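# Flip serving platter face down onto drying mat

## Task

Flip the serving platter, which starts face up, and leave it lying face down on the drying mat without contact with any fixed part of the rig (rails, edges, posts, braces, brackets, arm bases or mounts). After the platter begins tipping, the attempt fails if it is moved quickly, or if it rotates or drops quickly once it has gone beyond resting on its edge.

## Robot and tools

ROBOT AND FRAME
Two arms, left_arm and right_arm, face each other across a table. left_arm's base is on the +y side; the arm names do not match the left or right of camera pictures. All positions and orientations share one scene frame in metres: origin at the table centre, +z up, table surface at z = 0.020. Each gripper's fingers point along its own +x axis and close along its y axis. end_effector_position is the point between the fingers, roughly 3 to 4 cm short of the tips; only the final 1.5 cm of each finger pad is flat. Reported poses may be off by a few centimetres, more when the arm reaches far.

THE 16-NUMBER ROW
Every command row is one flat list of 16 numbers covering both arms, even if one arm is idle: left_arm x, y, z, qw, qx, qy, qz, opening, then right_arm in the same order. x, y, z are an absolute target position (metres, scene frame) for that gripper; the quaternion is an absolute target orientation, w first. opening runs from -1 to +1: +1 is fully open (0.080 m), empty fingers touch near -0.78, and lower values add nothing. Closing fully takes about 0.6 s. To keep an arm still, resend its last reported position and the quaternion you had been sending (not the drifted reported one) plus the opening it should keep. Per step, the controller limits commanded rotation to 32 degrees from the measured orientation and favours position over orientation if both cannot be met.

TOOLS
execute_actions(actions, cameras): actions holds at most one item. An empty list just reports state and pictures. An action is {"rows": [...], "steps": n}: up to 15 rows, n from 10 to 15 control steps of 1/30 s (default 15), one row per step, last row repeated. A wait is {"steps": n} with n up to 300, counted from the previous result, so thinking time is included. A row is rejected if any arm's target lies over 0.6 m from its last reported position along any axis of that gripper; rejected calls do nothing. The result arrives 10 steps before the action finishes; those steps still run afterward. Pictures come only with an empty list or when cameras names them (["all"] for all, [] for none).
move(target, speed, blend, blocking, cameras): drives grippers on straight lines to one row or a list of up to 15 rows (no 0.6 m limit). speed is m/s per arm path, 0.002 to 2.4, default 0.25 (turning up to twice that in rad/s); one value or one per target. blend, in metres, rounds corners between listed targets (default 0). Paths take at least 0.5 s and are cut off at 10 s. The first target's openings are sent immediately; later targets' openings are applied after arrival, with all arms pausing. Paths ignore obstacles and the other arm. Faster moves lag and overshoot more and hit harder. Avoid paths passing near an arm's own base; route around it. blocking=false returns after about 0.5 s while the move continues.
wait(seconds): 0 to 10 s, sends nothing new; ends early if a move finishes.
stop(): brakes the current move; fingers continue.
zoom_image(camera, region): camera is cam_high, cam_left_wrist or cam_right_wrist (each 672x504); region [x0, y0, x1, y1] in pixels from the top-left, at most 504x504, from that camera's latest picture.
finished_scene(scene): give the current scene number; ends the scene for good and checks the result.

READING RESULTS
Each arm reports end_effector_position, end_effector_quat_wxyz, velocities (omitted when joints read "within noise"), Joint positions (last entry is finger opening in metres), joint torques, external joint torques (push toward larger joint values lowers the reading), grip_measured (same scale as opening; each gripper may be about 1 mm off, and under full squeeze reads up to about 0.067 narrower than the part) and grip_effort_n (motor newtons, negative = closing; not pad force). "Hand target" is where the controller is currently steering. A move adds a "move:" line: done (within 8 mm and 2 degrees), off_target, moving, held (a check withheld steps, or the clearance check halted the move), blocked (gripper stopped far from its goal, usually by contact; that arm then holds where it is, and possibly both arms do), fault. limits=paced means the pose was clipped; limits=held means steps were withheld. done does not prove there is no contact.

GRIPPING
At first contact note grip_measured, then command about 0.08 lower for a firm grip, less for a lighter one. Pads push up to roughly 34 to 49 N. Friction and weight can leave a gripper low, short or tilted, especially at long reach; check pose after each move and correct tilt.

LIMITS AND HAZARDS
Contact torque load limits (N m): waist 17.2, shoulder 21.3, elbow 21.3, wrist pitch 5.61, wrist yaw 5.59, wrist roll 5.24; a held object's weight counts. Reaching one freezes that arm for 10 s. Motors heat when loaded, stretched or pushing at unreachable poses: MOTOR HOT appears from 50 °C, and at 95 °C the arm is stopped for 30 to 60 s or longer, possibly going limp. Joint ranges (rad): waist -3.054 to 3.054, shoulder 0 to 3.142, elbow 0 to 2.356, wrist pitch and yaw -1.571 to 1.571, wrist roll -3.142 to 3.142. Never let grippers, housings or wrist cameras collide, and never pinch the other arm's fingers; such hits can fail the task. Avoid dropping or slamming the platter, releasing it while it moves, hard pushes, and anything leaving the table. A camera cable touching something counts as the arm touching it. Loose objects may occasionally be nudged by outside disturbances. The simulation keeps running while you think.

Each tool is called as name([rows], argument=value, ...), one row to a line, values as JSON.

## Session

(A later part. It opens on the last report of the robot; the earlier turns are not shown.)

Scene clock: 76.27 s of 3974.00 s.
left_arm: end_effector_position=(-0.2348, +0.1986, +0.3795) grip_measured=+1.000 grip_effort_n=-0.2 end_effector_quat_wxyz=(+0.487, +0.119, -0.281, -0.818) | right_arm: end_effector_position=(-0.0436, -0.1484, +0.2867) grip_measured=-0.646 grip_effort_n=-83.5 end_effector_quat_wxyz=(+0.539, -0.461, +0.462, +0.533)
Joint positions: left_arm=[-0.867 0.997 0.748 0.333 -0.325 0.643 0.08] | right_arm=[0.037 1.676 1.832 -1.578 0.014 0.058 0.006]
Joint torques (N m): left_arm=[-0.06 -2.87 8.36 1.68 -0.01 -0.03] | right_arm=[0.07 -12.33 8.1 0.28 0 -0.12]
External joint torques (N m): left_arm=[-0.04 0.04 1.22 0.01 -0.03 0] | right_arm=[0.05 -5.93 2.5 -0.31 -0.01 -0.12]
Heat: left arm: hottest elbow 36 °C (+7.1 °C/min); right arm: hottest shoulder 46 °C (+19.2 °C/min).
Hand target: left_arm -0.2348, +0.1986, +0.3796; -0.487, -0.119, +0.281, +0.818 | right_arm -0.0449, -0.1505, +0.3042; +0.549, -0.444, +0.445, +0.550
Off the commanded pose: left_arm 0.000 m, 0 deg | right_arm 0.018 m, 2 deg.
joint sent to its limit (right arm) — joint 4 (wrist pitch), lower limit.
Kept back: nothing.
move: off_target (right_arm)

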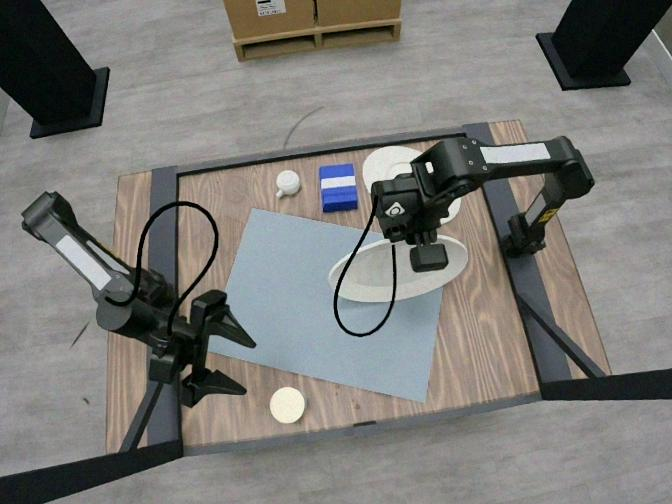

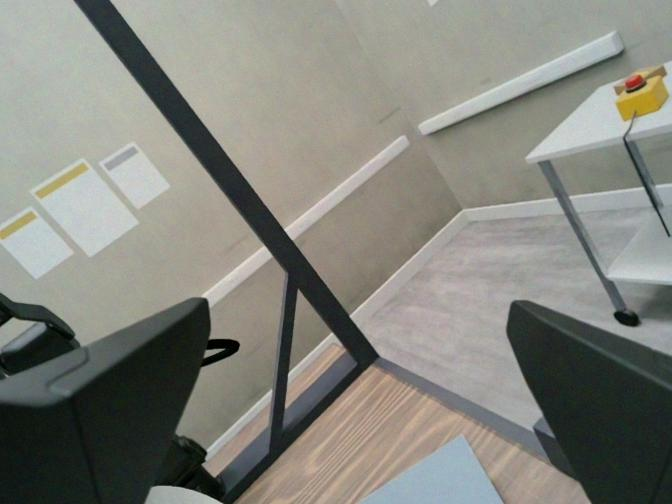

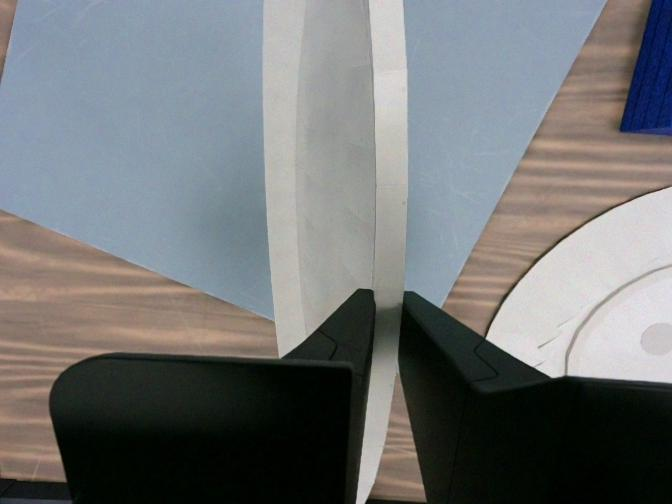

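Excellent. Finish the roll.

move([
  [-0.2348,0.1986,0.3795,0.487,0.119,-0.281,-0.818,1,-0.045,-0.145,0.30,0.3265,-0.6272,0.2127,0.6744,-0.8],
  [-0.2348,0.1986,0.3795,0.487,0.119,-0.281,-0.818,1,-0.045,-0.145,0.30,0.0616,-0.7044,-0.0616,0.7044,-0.8],
], speed=0.15)

Scene clock: 82.13 s of 3974.00 s.
left_arm: end_effector_position=(-0.2348, +0.1986, +0.3795) grip_measured=+1.000 grip_effort_n=-0.2 end_effector_quat_wxyz=(+0.487, +0.119, -0.281, -0.818) | right_arm: end_effector_position=(-0.0436, -0.1470, +0.2839) grip_measured=-0.646 grip_effort_n=-83.5 end_effector_quat_wxyz=(+0.052, -0.707, -0.047, +0.703)
Joint positions: left_arm=[-0.867 0.997 0.748 0.333 -0.325 0.643 0.08] | right_arm=[0.037 1.686 1.832 -1.578 0.014 -1.511 0.006]
Joint torques (N m): left_arm=[-0.08 -2.88 8.36 1.68 -0.01 -0.03] | right_arm=[0.16 -10.2 8.78 0.28 -0.15 -0.19]
External joint torques (N m): left_arm=[-0.04 0.06 1.18 0 -0.04 0] | right_arm=[0.14 -3.73 3.23 -0.24 -0.11 -0.2]
Heat: left arm: hottest elbow 36 °C (+6.1 °C/min); right arm: hottest shoulder 45 °C (+17.2 °C/min).
Hand target: left_arm -0.2348, +0.1986, +0.3796; -0.487, -0.119, +0.281, +0.818 | right_arm -0.0449, -0.1455, +0.2995; -0.069, +0.703, +0.069, -0.704
Off the commanded pose: left_arm 0.000 m, 0 deg | right_arm 0.016 m, 2 deg.
joint sent to its limit (right arm) — joint 4 (wrist pitch), lower limit.
Kept back: nothing.
move: off_target (right_arm)

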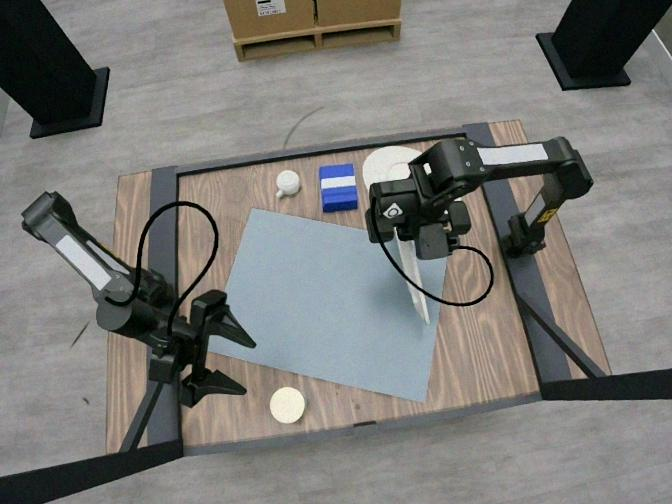

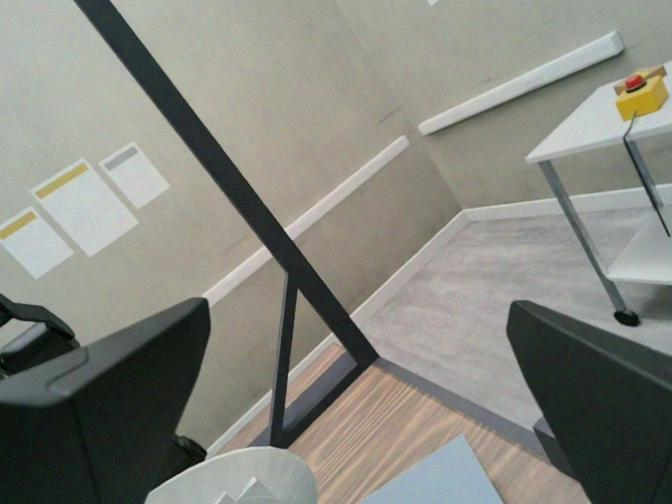

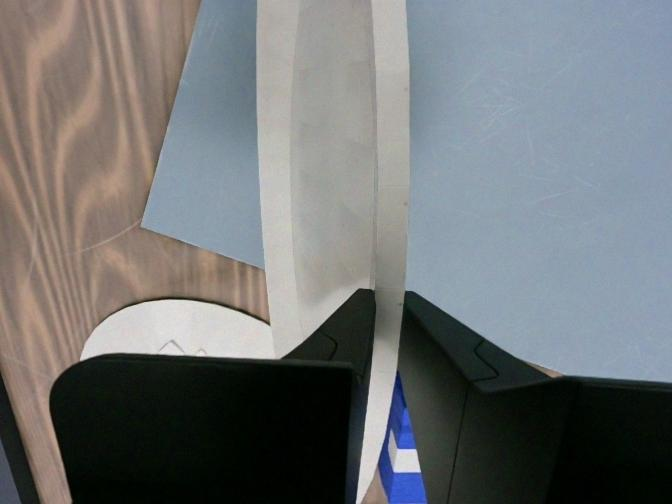

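move([
  [-0.2348,0.1986,0.3795,0.487,0.119,-0.281,-0.818,1,-0.08,-0.10,0.295,0.0923,-0.7011,-0.0923,0.7011,-0.8],
  [-0.2348,0.1986,0.3795,0.487,0.119,-0.281,-0.818,1,-0.11,-0.055,0.285,0.0923,-0.7011,-0.0923,0.7011,-0.8],
], speed=0.06)

move(target=[-0.2348,0.1986,0.3795,0.487,0.119,-0.281,-0.818,1,-0.11,-0.055,0.25,0.0923,-0.7011,-0.0923,0.7011,-0.8], speed=0.03)

Scene clock: 86.07 s of 3974.00 s.
left_arm: end_effector_position=(-0.2348, +0.1986, +0.3795) grip_measured=+1.000 grip_effort_n=0.2 end_effector_quat_wxyz=(+0.487, +0.119, -0.281, -0.818) | right_arm: end_effector_position=(-0.1053, -0.0629, +0.2657) grip_measured=-0.640 grip_effort_n=-83.5 end_effector_quat_wxyz=(+0.062, -0.711, -0.066, +0.697) end_effector_velocity=(+0.000, +0.001, +0.005) end_effector_angular_velocity=(+0.011, +0.011, -0.008)
Joint positions: left_arm=[-0.867 0.997 0.748 0.333 -0.325 0.643 0.08] | right_arm=[0.195 2.025 2.195 -1.567 0.056 -1.371 0.006]
Joint velocities: left_arm=[within noise] | right_arm=[-0.002 0.002 0.022 -0.007 -0.007 0.007 0]
Joint torques (N m): left_arm=[-0.06 -2.87 8.37 1.68 -0.01 -0.03] | right_arm=[0.54 -13.05 9.54 1.72 -0.02 0.32]
External joint torques (N m): left_arm=[-0.05 0.02 1.26 0.02 -0.03 0] | right_arm=[0.44 -4.14 4 1.13 0.01 0.32]
Heat: left arm: hottest elbow 36 °C (+5.1 °C/min); right arm: hottest shoulder 45 °C (+17.3 °C/min).
Hand target: left_arm -0.2348, +0.1986, +0.3796; -0.487, -0.119, +0.281, +0.818 | right_arm -0.1097, -0.0561, +0.2851; -0.092, +0.701, +0.092, -0.701
Off the commanded pose: left_arm 0.000 m, 0 deg | right_arm 0.021 m, 5 deg.
Kept back: nothing.
move: off_target (right_arm)

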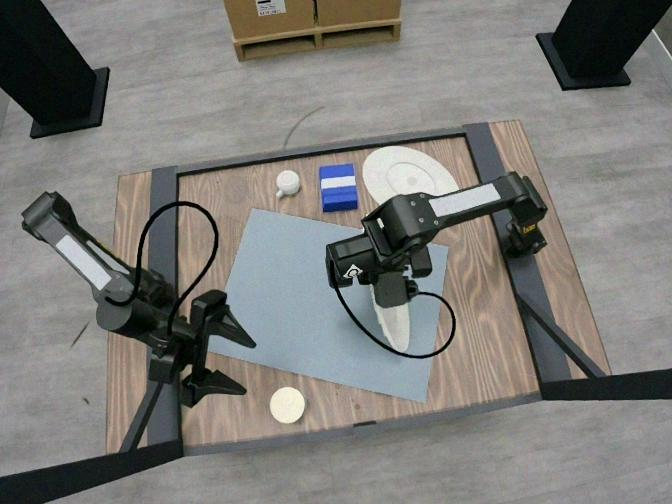

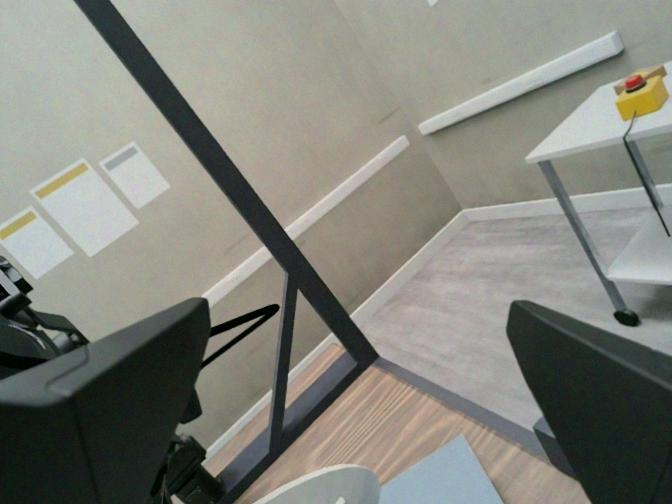

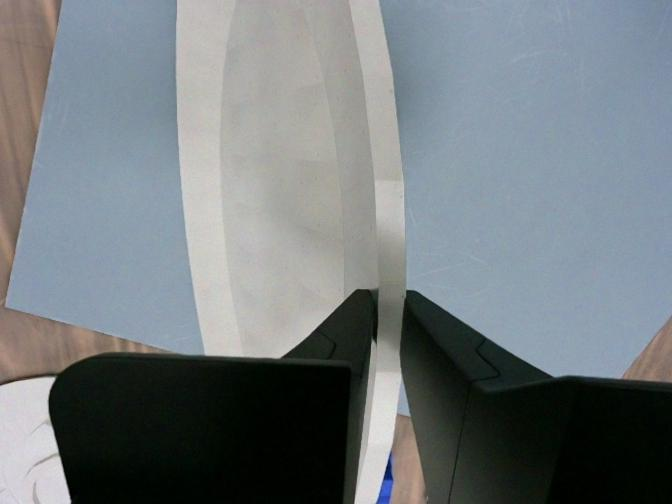

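Scene clock: 87.47 s of 3974.00 s.
left_arm: end_effector_position=(-0.2348, +0.1986, +0.3795) grip_measured=+1.000 grip_effort_n=-0.2 end_effector_quat_wxyz=(+0.487, +0.119, -0.281, -0.818) | right_arm: end_effector_position=(-0.1066, -0.0507, +0.2545) grip_measured=-0.613 grip_effort_n=-83.5 end_effector_quat_wxyz=(+0.098, -0.703, -0.099, +0.698) end_effector_velocity=(-0.001, -0.006, -0.001) end_effector_angular_velocity=(-0.016, +0.016, +0.011)
Joint positions: left_arm=[-0.867 0.997 0.748 0.333 -0.325 0.643 0.08] | right_arm=[0.195 1.952 2.021 -1.367 0.065 -1.37 0.007]
Joint velocities: left_arm=[within noise] | right_arm=[-0.002 -0.012 -0.017 -0.007 -0.022 -0.007 0]
Joint torques (N m): left_arm=[-0.07 -2.88 8.37 1.68 -0.01 -0.03] | right_arm=[0.6 -11.6 2.99 0.42 -0.27 0.33]
External joint torques (N m): left_arm=[-0.06 0 1.25 0.01 -0.02 0] | right_arm=[0.59 -2.74 -2.98 -0.35 -0.26 0.31]
Heat: left arm: hottest elbow 36 °C (+5.0 °C/min); right arm: hottest shoulder 45 °C (+17.2 °C/min).
Hand target: left_arm -0.2348, +0.1986, +0.3796; -0.487, -0.119, +0.281, +0.818 | right_arm -0.1099, -0.0550, +0.2499; -0.092, +0.701, +0.092, -0.701
Off the commanded pose: left_arm 0.000 m, 0 deg | right_arm 0.007 m, 1 deg.
Kept back: nothing.
move: done

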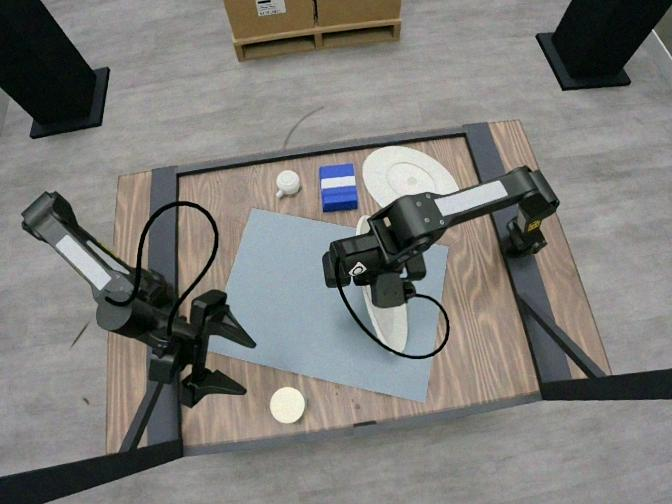

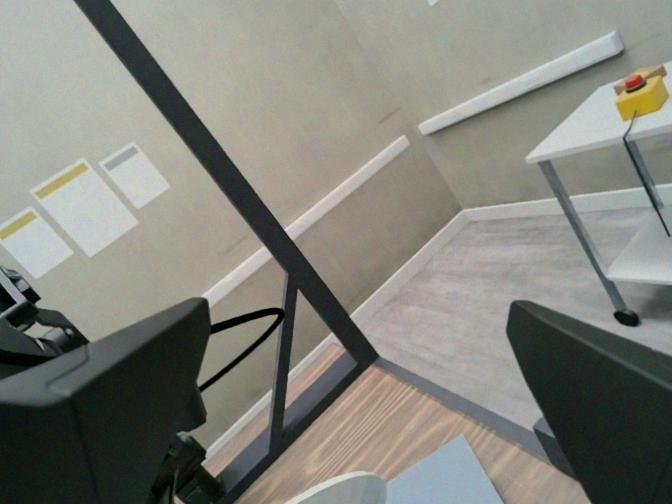

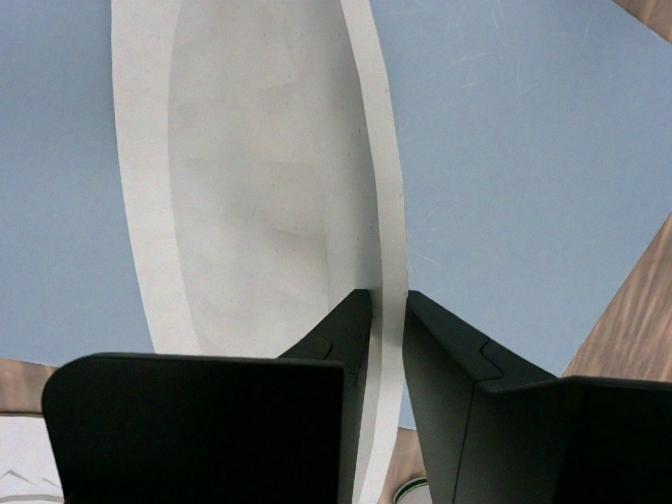

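move([
  [-0.2348,0.1986,0.3795,0.487,0.119,-0.281,-0.818,1,-0.11,-0.055,0.31,0.1530,-0.6903,-0.1530,0.6903,-0.8],
  [-0.2348,0.1986,0.3795,0.487,0.119,-0.281,-0.818,1,-0.11,-0.03,0.31,0.1530,-0.6903,-0.1530,0.6903,-0.8],
], speed=0.05)

Scene clock: 91.13 s of 3974.00 s.
left_arm: end_effector_position=(-0.2348, +0.1986, +0.3795) grip_measured=+1.000 grip_effort_n=-0.2 end_effector_quat_wxyz=(+0.487, +0.119, -0.281, -0.818) | right_arm: end_effector_position=(-0.1108, -0.0331, +0.2879) grip_measured=-0.652 grip_effort_n=-83.5 end_effector_quat_wxyz=(+0.129, -0.699, -0.130, +0.692) end_effector_velocity=(-0.001, +0.002, +0.001) end_effector_angular_velocity=(+0.001, +0.005, +0.007)
Joint positions: left_arm=[-0.867 0.997 0.748 0.333 -0.325 0.643 0.08] | right_arm=[0.204 2.008 2.219 -1.423 0.088 -1.368 0.006]
Joint velocities: left_arm=[within noise] | right_arm=[-0.002 0.012 0.022 -0.007 -0.007 -0.007 0]
Joint torques (N m): left_arm=[-0.08 -2.87 8.36 1.68 -0.01 -0.03] | right_arm=[-0.28 -13.95 9.31 1.1 0.08 -0.22]
External joint torques (N m): left_arm=[-0.08 0.02 1.25 0.02 -0.03 0] | right_arm=[-0.3 -4.65 3.41 0.2 0.08 -0.24]
Heat: left arm: hottest elbow 36 °C (+4.1 °C/min); right arm: hottest shoulder 46 °C (+17.2 °C/min).
Hand target: left_arm -0.2348, +0.1986, +0.3796; -0.487, -0.119, +0.281, +0.818 | right_arm -0.1098, -0.0310, +0.3098; -0.153, +0.690, +0.153, -0.690
Off the commanded pose: left_arm 0.000 m, 0 deg | right_arm 0.022 m, 4 deg.
Kept back: nothing.
move: off_target (right_arm)

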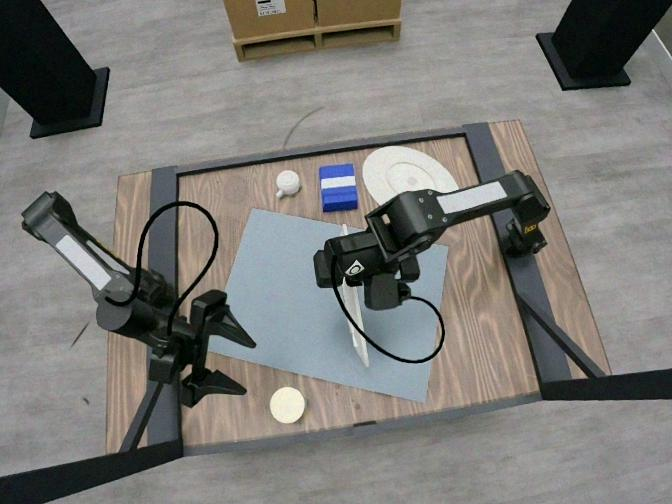

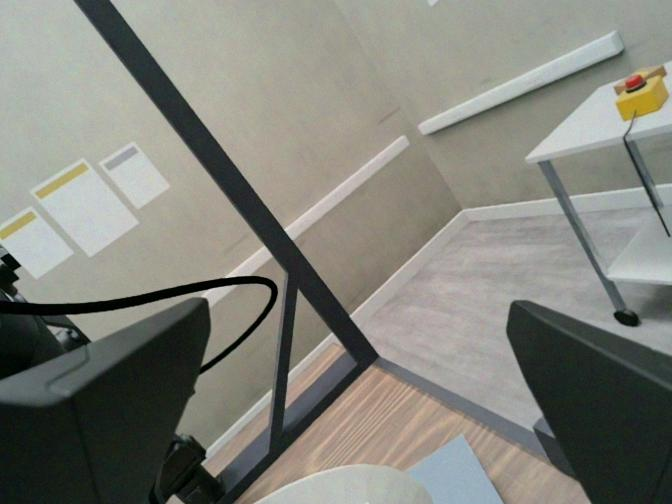

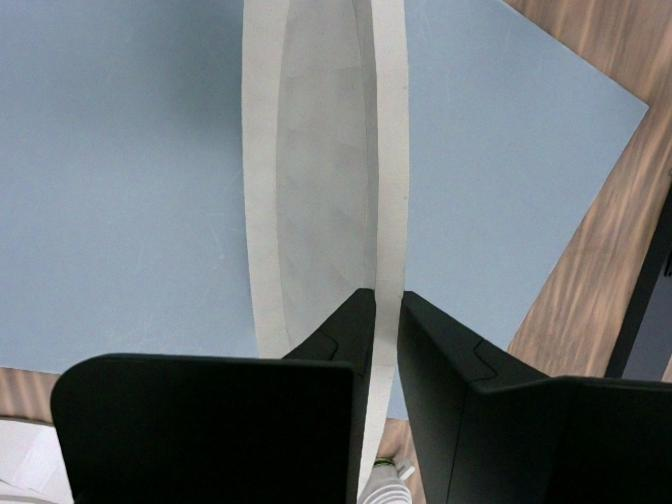

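move([
  [-0.2348,0.1986,0.3795,0.487,0.119,-0.281,-0.818,1,-0.11,0.0,0.31,0.1530,-0.6903,-0.1530,0.6903,-0.8],
  [-0.2348,0.1986,0.3795,0.487,0.119,-0.281,-0.818,1,-0.11,0.03,0.29,0.1839,-0.6828,-0.1839,0.6828,-0.8],
], speed=0.05)

Scene clock: 93.30 s of 3974.00 s.
left_arm: end_effector_position=(-0.2348, +0.1986, +0.3795) grip_measured=+1.000 grip_effort_n=-0.2 end_effector_quat_wxyz=(+0.487, +0.119, -0.281, -0.818) | right_arm: end_effector_position=(-0.1101, +0.0237, +0.2765) grip_measured=-0.637 grip_effort_n=-83.5 end_effector_quat_wxyz=(+0.170, -0.687, -0.171, +0.686)
Joint positions: left_arm=[-0.867 0.997 0.748 0.333 -0.325 0.643 0.08] | right_arm=[0.178 2.134 2.318 -1.277 0.09 -1.401 0.006]
Joint torques (N m): left_arm=[-0.06 -2.86 8.37 1.67 -0.01 -0.03] | right_arm=[-0.18 -12.72 8.44 1.83 0.24 -0.07]
External joint torques (N m): left_arm=[-0.06 0.08 1.19 -0.01 -0.03 0] | right_arm=[-0.19 -2.57 2.43 0.77 0.23 -0.1]
Heat: left arm: hottest elbow 36 °C (+4.0 °C/min); right arm: hottest shoulder 46 °C (+16.2 °C/min).
Hand target: left_arm -0.2348, +0.1986, +0.3796; -0.487, -0.119, +0.281, +0.818 | right_arm -0.1098, +0.0292, +0.2898; -0.187, +0.681, +0.187, -0.682
Off the commanded pose: left_arm 0.000 m, 0 deg | right_arm 0.015 m, 2 deg.
joint sent to its limit (right arm) — joint 3 (elbow), upper limit, where the elbow is as straight as it goes.
Kept back: nothing.
move: off_target (right_arm)

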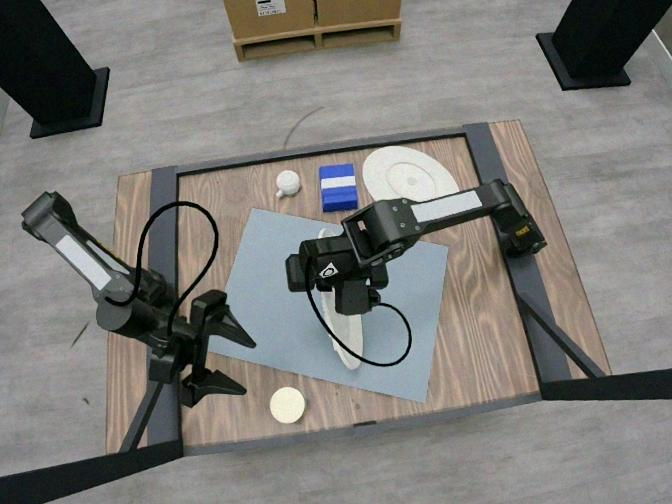

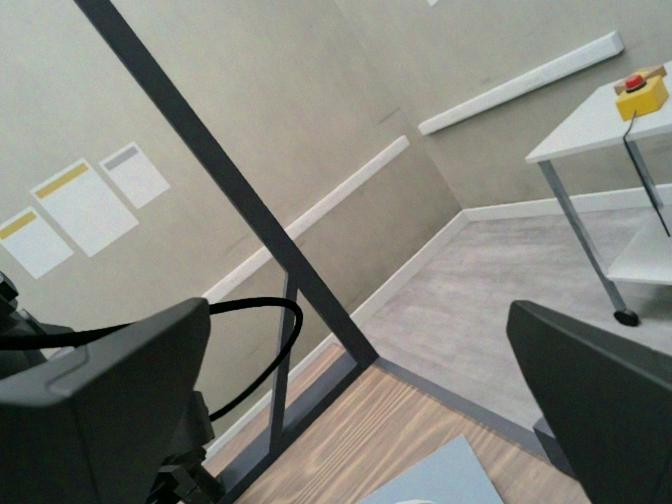

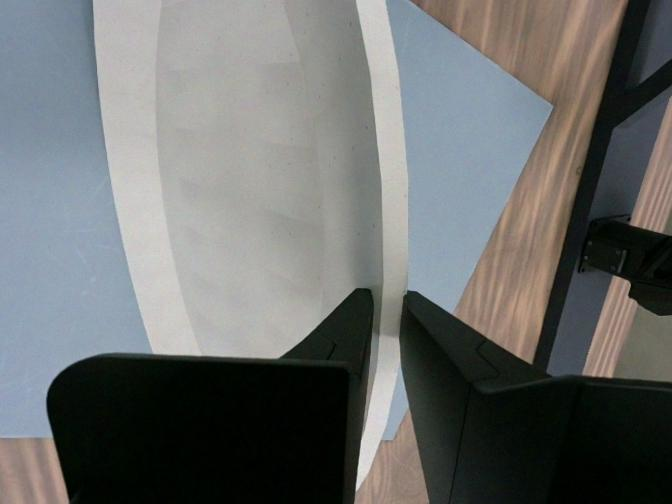

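move([
  [-0.2348,0.1986,0.3795,0.487,0.119,-0.281,-0.818,1,-0.11,-0.04,0.315,0.1530,-0.6903,-0.1530,0.6903,-0.8],
  [-0.2348,0.1986,0.3795,0.487,0.119,-0.281,-0.818,1,-0.11,-0.04,0.305,0.2419,-0.6645,-0.2419,0.6645,-0.8],
], speed=0.05)

Scene clock: 98.80 s of 3974.00 s.
left_arm: end_effector_position=(-0.2348, +0.1986, +0.3795) grip_measured=+1.000 grip_effort_n=-0.2 end_effector_quat_wxyz=(+0.487, +0.119, -0.281, -0.818) | right_arm: end_effector_position=(-0.1095, -0.0385, +0.2841) grip_measured=-0.653 grip_effort_n=-83.5 end_effector_quat_wxyz=(+0.220, -0.675, -0.219, +0.669) end_effector_velocity=(+0.001, -0.002, -0.004) end_effector_angular_velocity=(-0.009, +0.000, +0.008)
Joint positions: left_arm=[-0.867 0.997 0.748 0.333 -0.325 0.643 0.08] | right_arm=[0.224 1.716 1.704 -0.941 0.148 -1.377 0.006]
Joint velocities: left_arm=[within noise] | right_arm=[-0.002 -0.007 -0.022 0.007 -0.007 -0.007 0]
Joint torques (N m): left_arm=[-0.07 -2.87 8.37 1.68 -0.01 -0.03] | right_arm=[0.35 -14.09 6.2 2.3 0.29 -0.11]
External joint torques (N m): left_arm=[-0.07 0.07 1.2 -0.01 -0.03 0] | right_arm=[0.32 -6.4 -0.39 1.04 0.26 -0.14]
Heat: left arm: hottest elbow 37 °C (+4.0 °C/min); right arm: hottest shoulder 48 °C (+18.1 °C/min).
Hand target: left_arm -0.2348, +0.1986, +0.3796; -0.487, -0.119, +0.281, +0.818 | right_arm -0.1099, -0.0404, +0.3048; -0.242, +0.665, +0.242, -0.665
Off the commanded pose: left_arm 0.000 m, 0 deg | right_arm 0.021 m, 4 deg.
Kept back: nothing.
move: off_target (right_arm)

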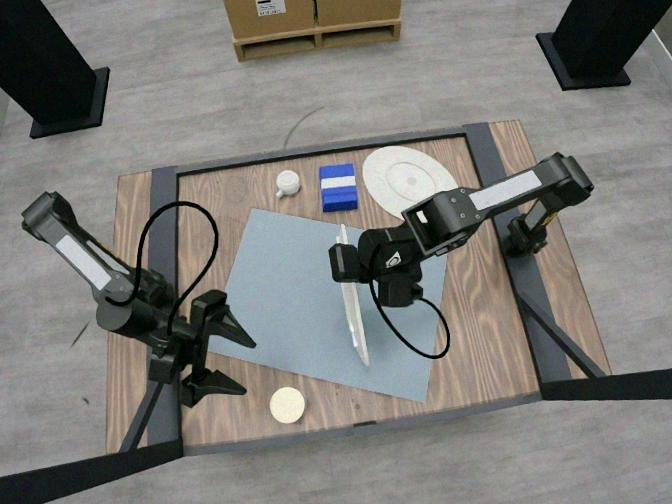

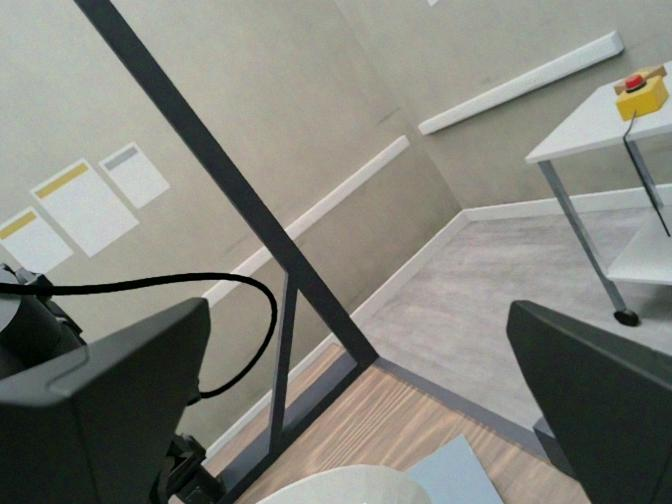

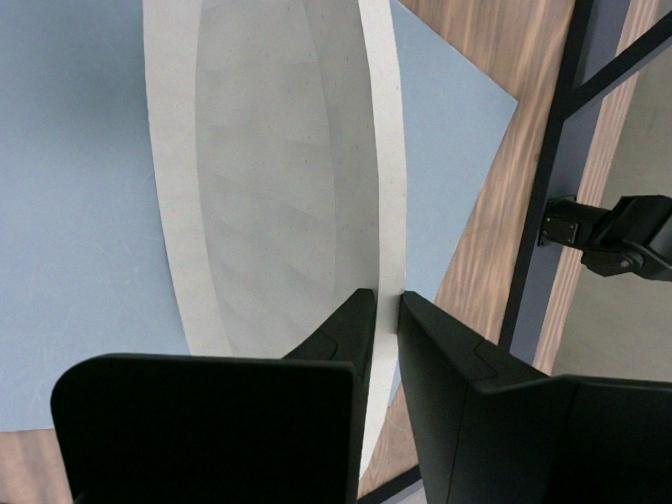

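move([
  [-0.2348,0.1986,0.3795,0.487,0.119,-0.281,-0.818,1,-0.11,0.04,0.315,0.2419,-0.6645,-0.2419,0.6645,-0.8],
  [-0.2348,0.1986,0.3795,0.487,0.119,-0.281,-0.818,1,-0.11,0.06,0.28,0.2419,-0.6645,-0.2419,0.6645,-0.8],
], speed=0.06)

Scene clock: 101.77 s of 3974.00 s.
left_arm: end_effector_position=(-0.2348, +0.1986, +0.3795) grip_measured=+1.000 grip_effort_n=-0.2 end_effector_quat_wxyz=(+0.487, +0.119, -0.281, -0.818) | right_arm: end_effector_position=(-0.1104, +0.0584, +0.2906) grip_measured=-0.764 grip_effort_n=-83.5 end_effector_quat_wxyz=(+0.251, -0.662, -0.247, +0.662)
Joint positions: left_arm=[-0.867 0.997 0.748 0.333 -0.325 0.643 0.08] | right_arm=[0.176 2.061 2.141 -0.941 0.127 -1.421 0.001]
Joint torques (N m): left_arm=[-0.08 -2.87 8.36 1.68 -0.01 -0.03] | right_arm=[-0.42 -10.85 4.51 1.3 -0.14 -0.15]
External joint torques (N m): left_arm=[-0.07 0.04 1.22 0.01 -0.03 0] | right_arm=[-0.46 -0.68 -2.04 -0.06 -0.15 -0.18]
Heat: left arm: hottest elbow 37 °C (+4.0 °C/min); right arm: hottest shoulder 48 °C (+18.1 °C/min).
Hand target: left_arm -0.2348, +0.1986, +0.3796; -0.487, -0.119, +0.281, +0.818 | right_arm -0.1100, +0.0598, +0.2800; -0.242, +0.664, +0.242, -0.664
Off the commanded pose: left_arm 0.000 m, 0 deg | right_arm 0.011 m, 1 deg.
Kept back: nothing.
move: off_target (right_arm)

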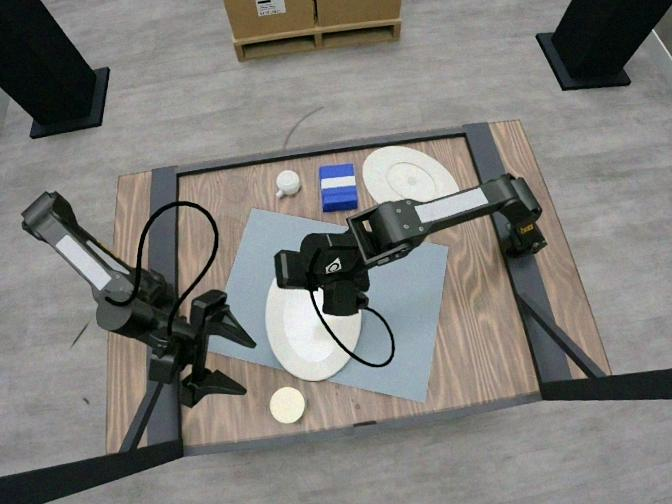

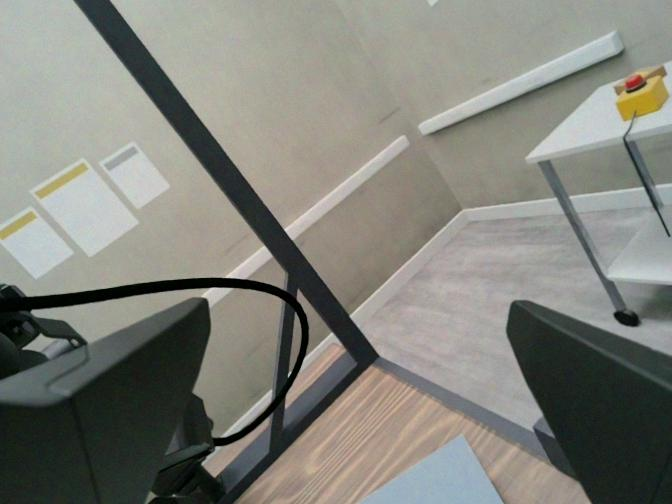

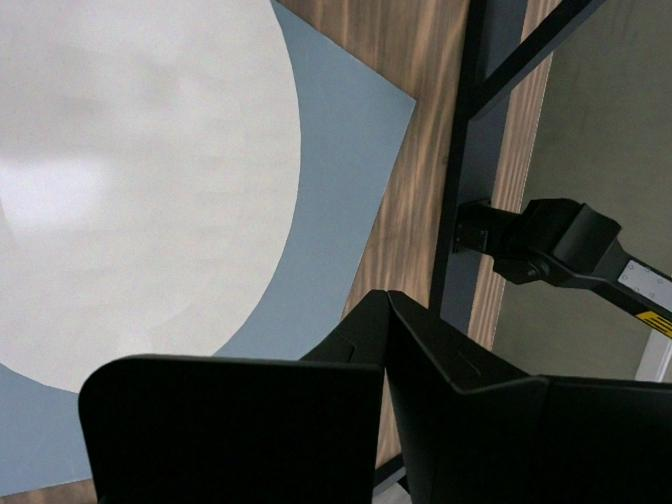

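zoom_image(camera="cam_right_wrist", region=[0, 0, 400, 400])

zoom_image(camera="cam_high", region=[220, 230, 440, 400])

Scaled by 1.260 from the camera's 672x504 image, which has a finer 960x720 frame.

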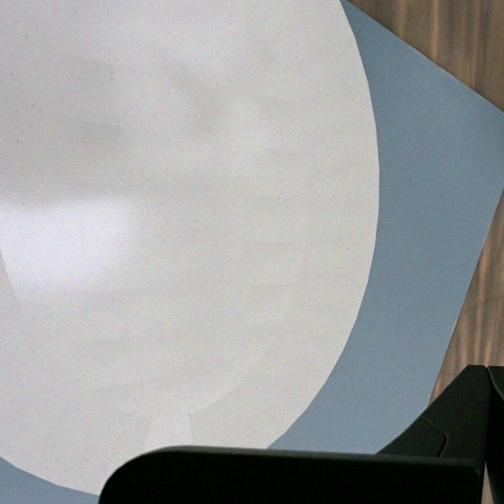

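Scaled by 2.291 from the camera's 672x504 image, which has a finer 960x720 frame.

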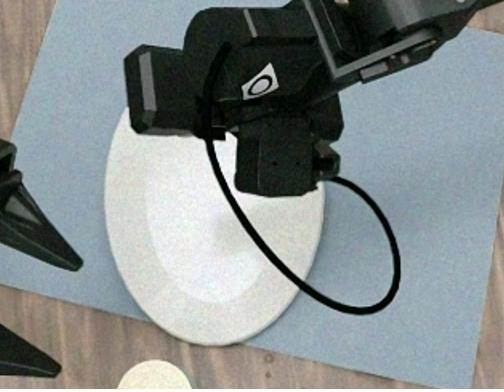

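move([
  [-0.2348,0.1986,0.3795,0.487,0.119,-0.281,-0.818,1,-0.12,-0.08,0.28,0.2419,-0.6645,-0.2419,0.6645,0.2],
  [-0.2348,0.1986,0.3795,0.487,0.119,-0.281,-0.818,1,-0.12,-0.13,0.25,0.6409,-0.2988,0.2988,0.6409,0.4],
  [-0.2348,0.1986,0.3795,0.487,0.119,-0.281,-0.818,1,-0.12,-0.14,0.2,0.6645,0.2419,0.6645,0.2419,0.4],
], speed=0.4, blend=0.03)

zoom_image(camera="cam_high", region=[200, 200, 460, 420])

Scene clock: 109.30 s of 3974.00 s.
left_arm: end_effector_position=(-0.2348, +0.1986, +0.3795) grip_measured=+1.000 grip_effort_n=-0.2 end_effector_quat_wxyz=(+0.487, +0.119, -0.281, -0.818) | right_arm: end_effector_position=(-0.1208, -0.1375, +0.2014) grip_measured=+0.397 grip_effort_n=15.1 end_effector_quat_wxyz=(+0.663, +0.240, +0.666, +0.242)
Joint positions: left_arm=[-0.867 0.997 0.748 0.333 -0.325 0.643 0.08] | right_arm=[0.367 1.31 0.962 -0.561 0.238 1.868 0.053]
Joint torques (N m): left_arm=[-0.06 -2.88 8.38 1.68 -0.01 -0.03] | right_arm=[0.13 -6.99 4.32 1.24 0.37 0.12]
External joint torques (N m): left_arm=[-0.06 0.09 1.16 -0.02 -0.02 0] | right_arm=[0.13 -2.32 -2.38 -0.02 0.21 0.15]
Heat: left arm: hottest elbow 37 °C (+3.0 °C/min); right arm: hottest shoulder 46 °C (+12.1 °C/min).
Hand target: left_arm -0.2348, +0.1986, +0.3796; -0.487, -0.119, +0.281, +0.818 | right_arm -0.1200, -0.1400, +0.1999; +0.664, +0.242, +0.664, +0.242
Off the commanded pose: left_arm 0.000 m, 0 deg | right_arm 0.003 m, 0 deg.
Kept back: nothing.
move: done; blend cut to 0 m at target 2

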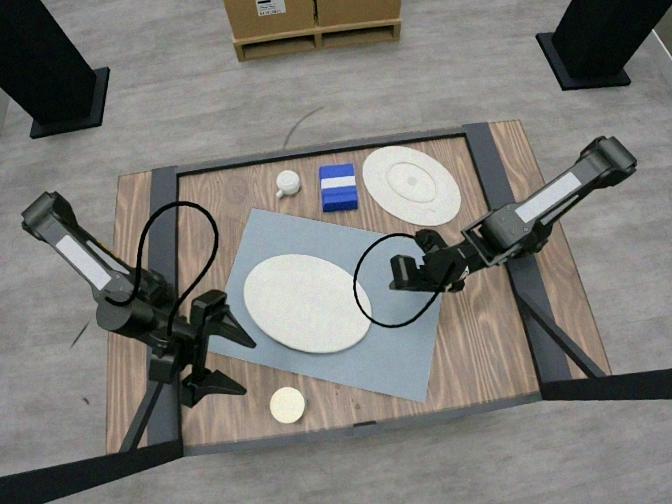

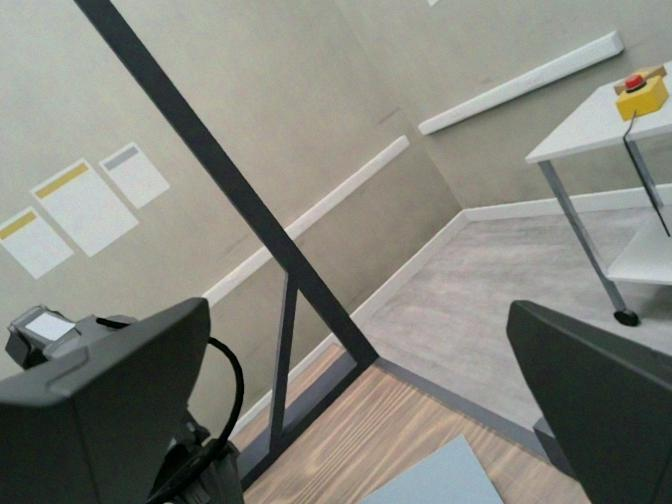

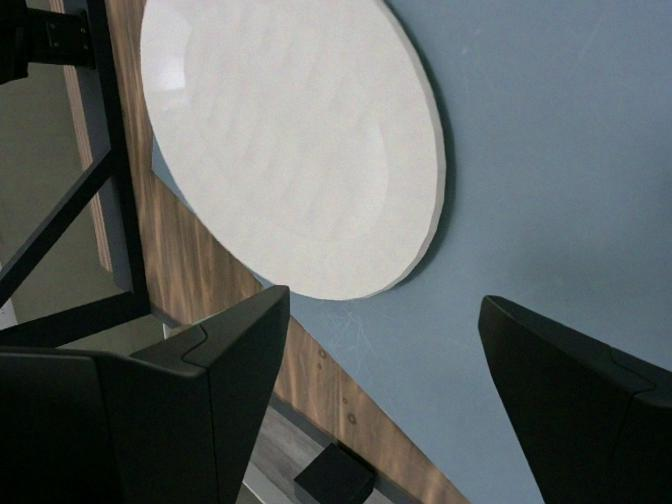

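Scaled by 1.938 from the camera's 672x504 image, which has a finer 960x720 frame.

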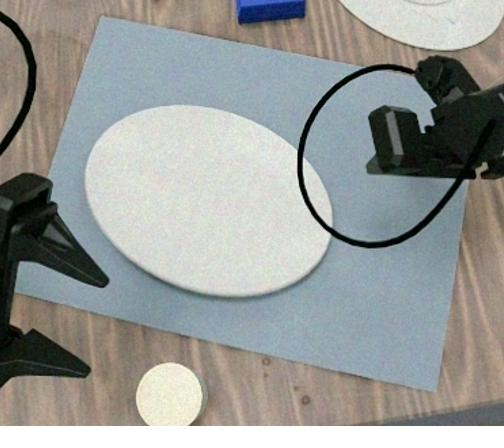

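move([
  [-0.2348,0.1986,0.3795,0.487,0.119,-0.281,-0.818,1,0.0,-0.10,0.2,0.5792,0.0617,0.7045,0.4057,0.4],
  [-0.2348,0.1986,0.3795,0.487,0.119,-0.281,-0.818,1,0.05,0.005,0.12,0.4545,-0.1228,0.6965,0.5418,0.4],
], speed=0.3)

zoom_image(camera="cam_high", region=[200, 160, 460, 380])

Scene clock: 113.87 s of 3974.00 s.
left_arm: end_effector_position=(-0.2348, +0.1986, +0.3795) grip_measured=+1.000 grip_effort_n=-0.2 end_effector_quat_wxyz=(+0.487, +0.119, -0.281, -0.818) | right_arm: end_effector_position=(+0.0489, +0.0032, +0.1245) grip_measured=+0.397 grip_effort_n=15.1 end_effector_quat_wxyz=(+0.457, -0.122, +0.694, +0.543)
Joint positions: left_arm=[-0.867 0.997 0.748 0.333 -0.325 0.643 0.08] | right_arm=[-0.386 2.255 1.855 -1.036 -0.686 0.201 0.053]
Joint torques (N m): left_arm=[-0.07 -2.88 8.37 1.68 -0.01 -0.03] | right_arm=[-0.21 -11.1 6.16 0.16 -0.5 -0.13]
External joint torques (N m): left_arm=[-0.06 -0.03 1.28 0.03 -0.03 0] | right_arm=[-0.3 -0.18 0.19 -0.39 -0.09 -0.1]
Heat: left arm: hottest elbow 37 °C (+3.0 °C/min); right arm: hottest shoulder 45 °C (+9.0 °C/min).
Hand target: left_arm -0.2348, +0.1986, +0.3796; -0.487, -0.119, +0.281, +0.818 | right_arm +0.0500, +0.0049, +0.1200; +0.455, -0.123, +0.696, +0.542
Off the commanded pose: left_arm 0.000 m, 0 deg | right_arm 0.005 m, 0 deg.
Kept back: nothing.
move: done

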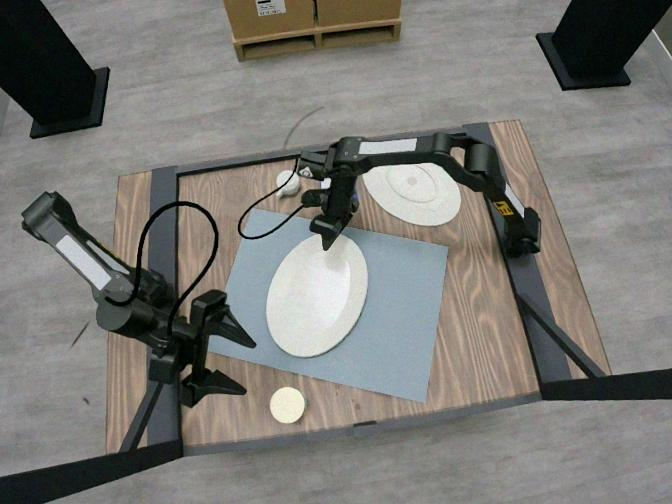

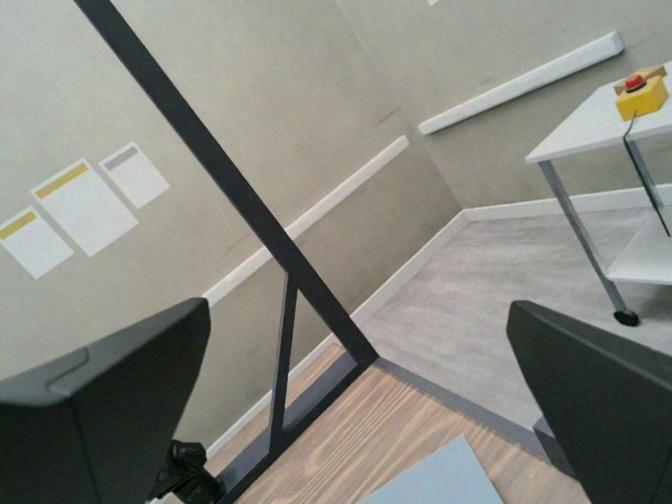

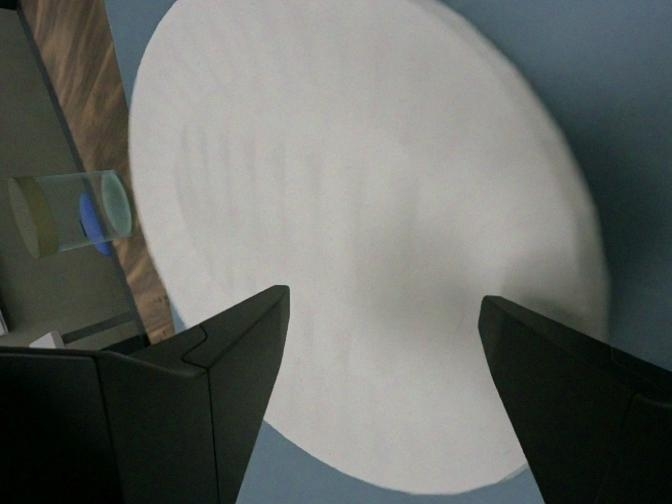

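Scaled by 1.938 from the camera's 672x504 image, which has a finer 960x720 frame.

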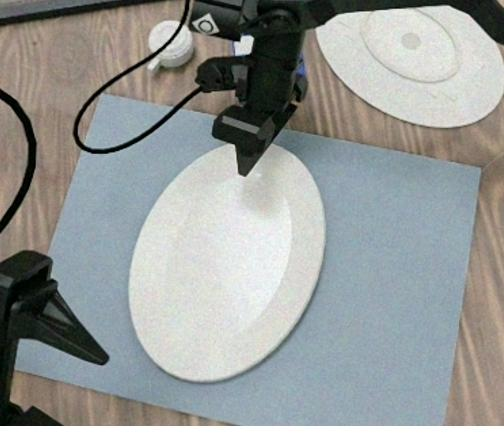

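wait(seconds=1)

Scene clock: 115.13 s of 3974.00 s.
left_arm: end_effector_position=(-0.2348, +0.1986, +0.3795) grip_measured=+1.000 grip_effort_n=-0.2 end_effector_quat_wxyz=(+0.487, +0.119, -0.281, -0.818) | right_arm: end_effector_position=(+0.0482, +0.0031, +0.1242) grip_measured=+0.397 grip_effort_n=15.1 end_effector_quat_wxyz=(+0.454, -0.121, +0.696, +0.543)
Joint positions: left_arm=[-0.867 0.997 0.748 0.333 -0.325 0.643 0.08] | right_arm=[-0.386 2.258 1.858 -1.04 -0.691 0.2 0.053]
Joint torques (N m): left_arm=[-0.06 -2.88 8.37 1.68 -0.01 -0.03] | right_arm=[-0.22 -11.38 5.93 0.43 -0.3 -0.12]
External joint torques (N m): left_arm=[-0.05 0.04 1.22 0 -0.03 0] | right_arm=[-0.17 -0.48 0 -0.11 0.1 -0.08]
Heat: left arm: hottest elbow 37 °C (+3.0 °C/min); right arm: hottest shoulder 45 °C (+6.1 °C/min).
Hand target: left_arm -0.2348, +0.1986, +0.3796; -0.487, -0.119, +0.281, +0.818 | right_arm +0.0500, +0.0049, +0.1199; +0.455, -0.123, +0.696, +0.542
Off the commanded pose: left_arm 0.000 m, 0 deg | right_arm 0.005 m, 0 deg.
Steps of this call (1-38: nothing new was sent). Readings (end_effector_position of left_arm | right_arm):
1: (-0.2348, +0.1986, +0.3795) | (+0.0489, +0.0032, +0.1243)
2: (-0.2348, +0.1986, +0.3795) | (+0.0489, +0.0031, +0.1239)
4: (-0.2348, +0.1986, +0.3795) | (+0.0489, +0.0031, +0.1238)
8: (-0.2348, +0.1986, +0.3795) | (+0.0484, +0.0029, +0.1241)
38: the state above

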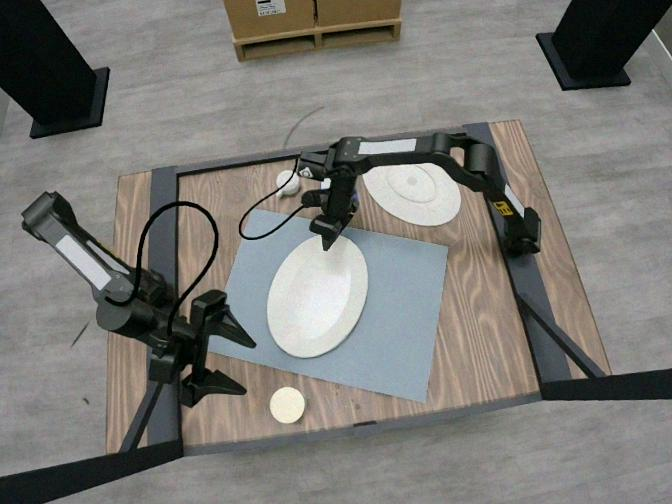

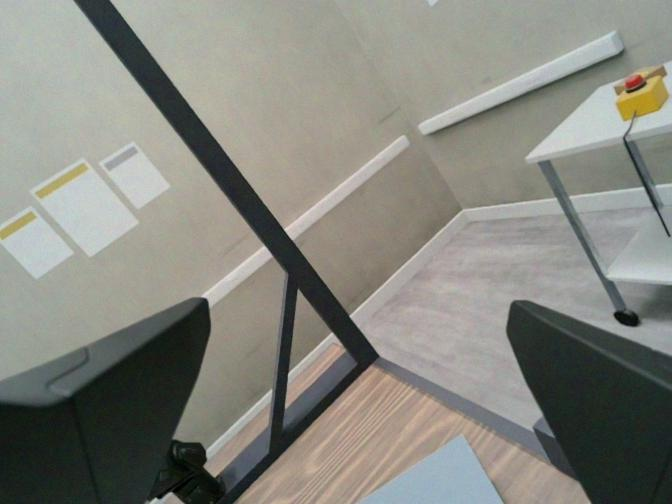

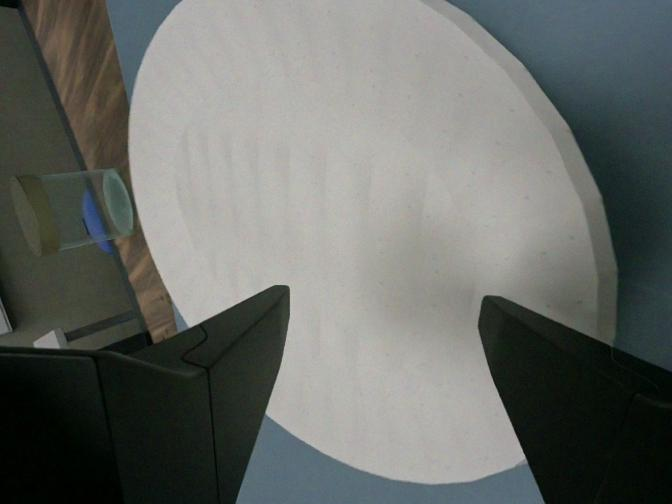

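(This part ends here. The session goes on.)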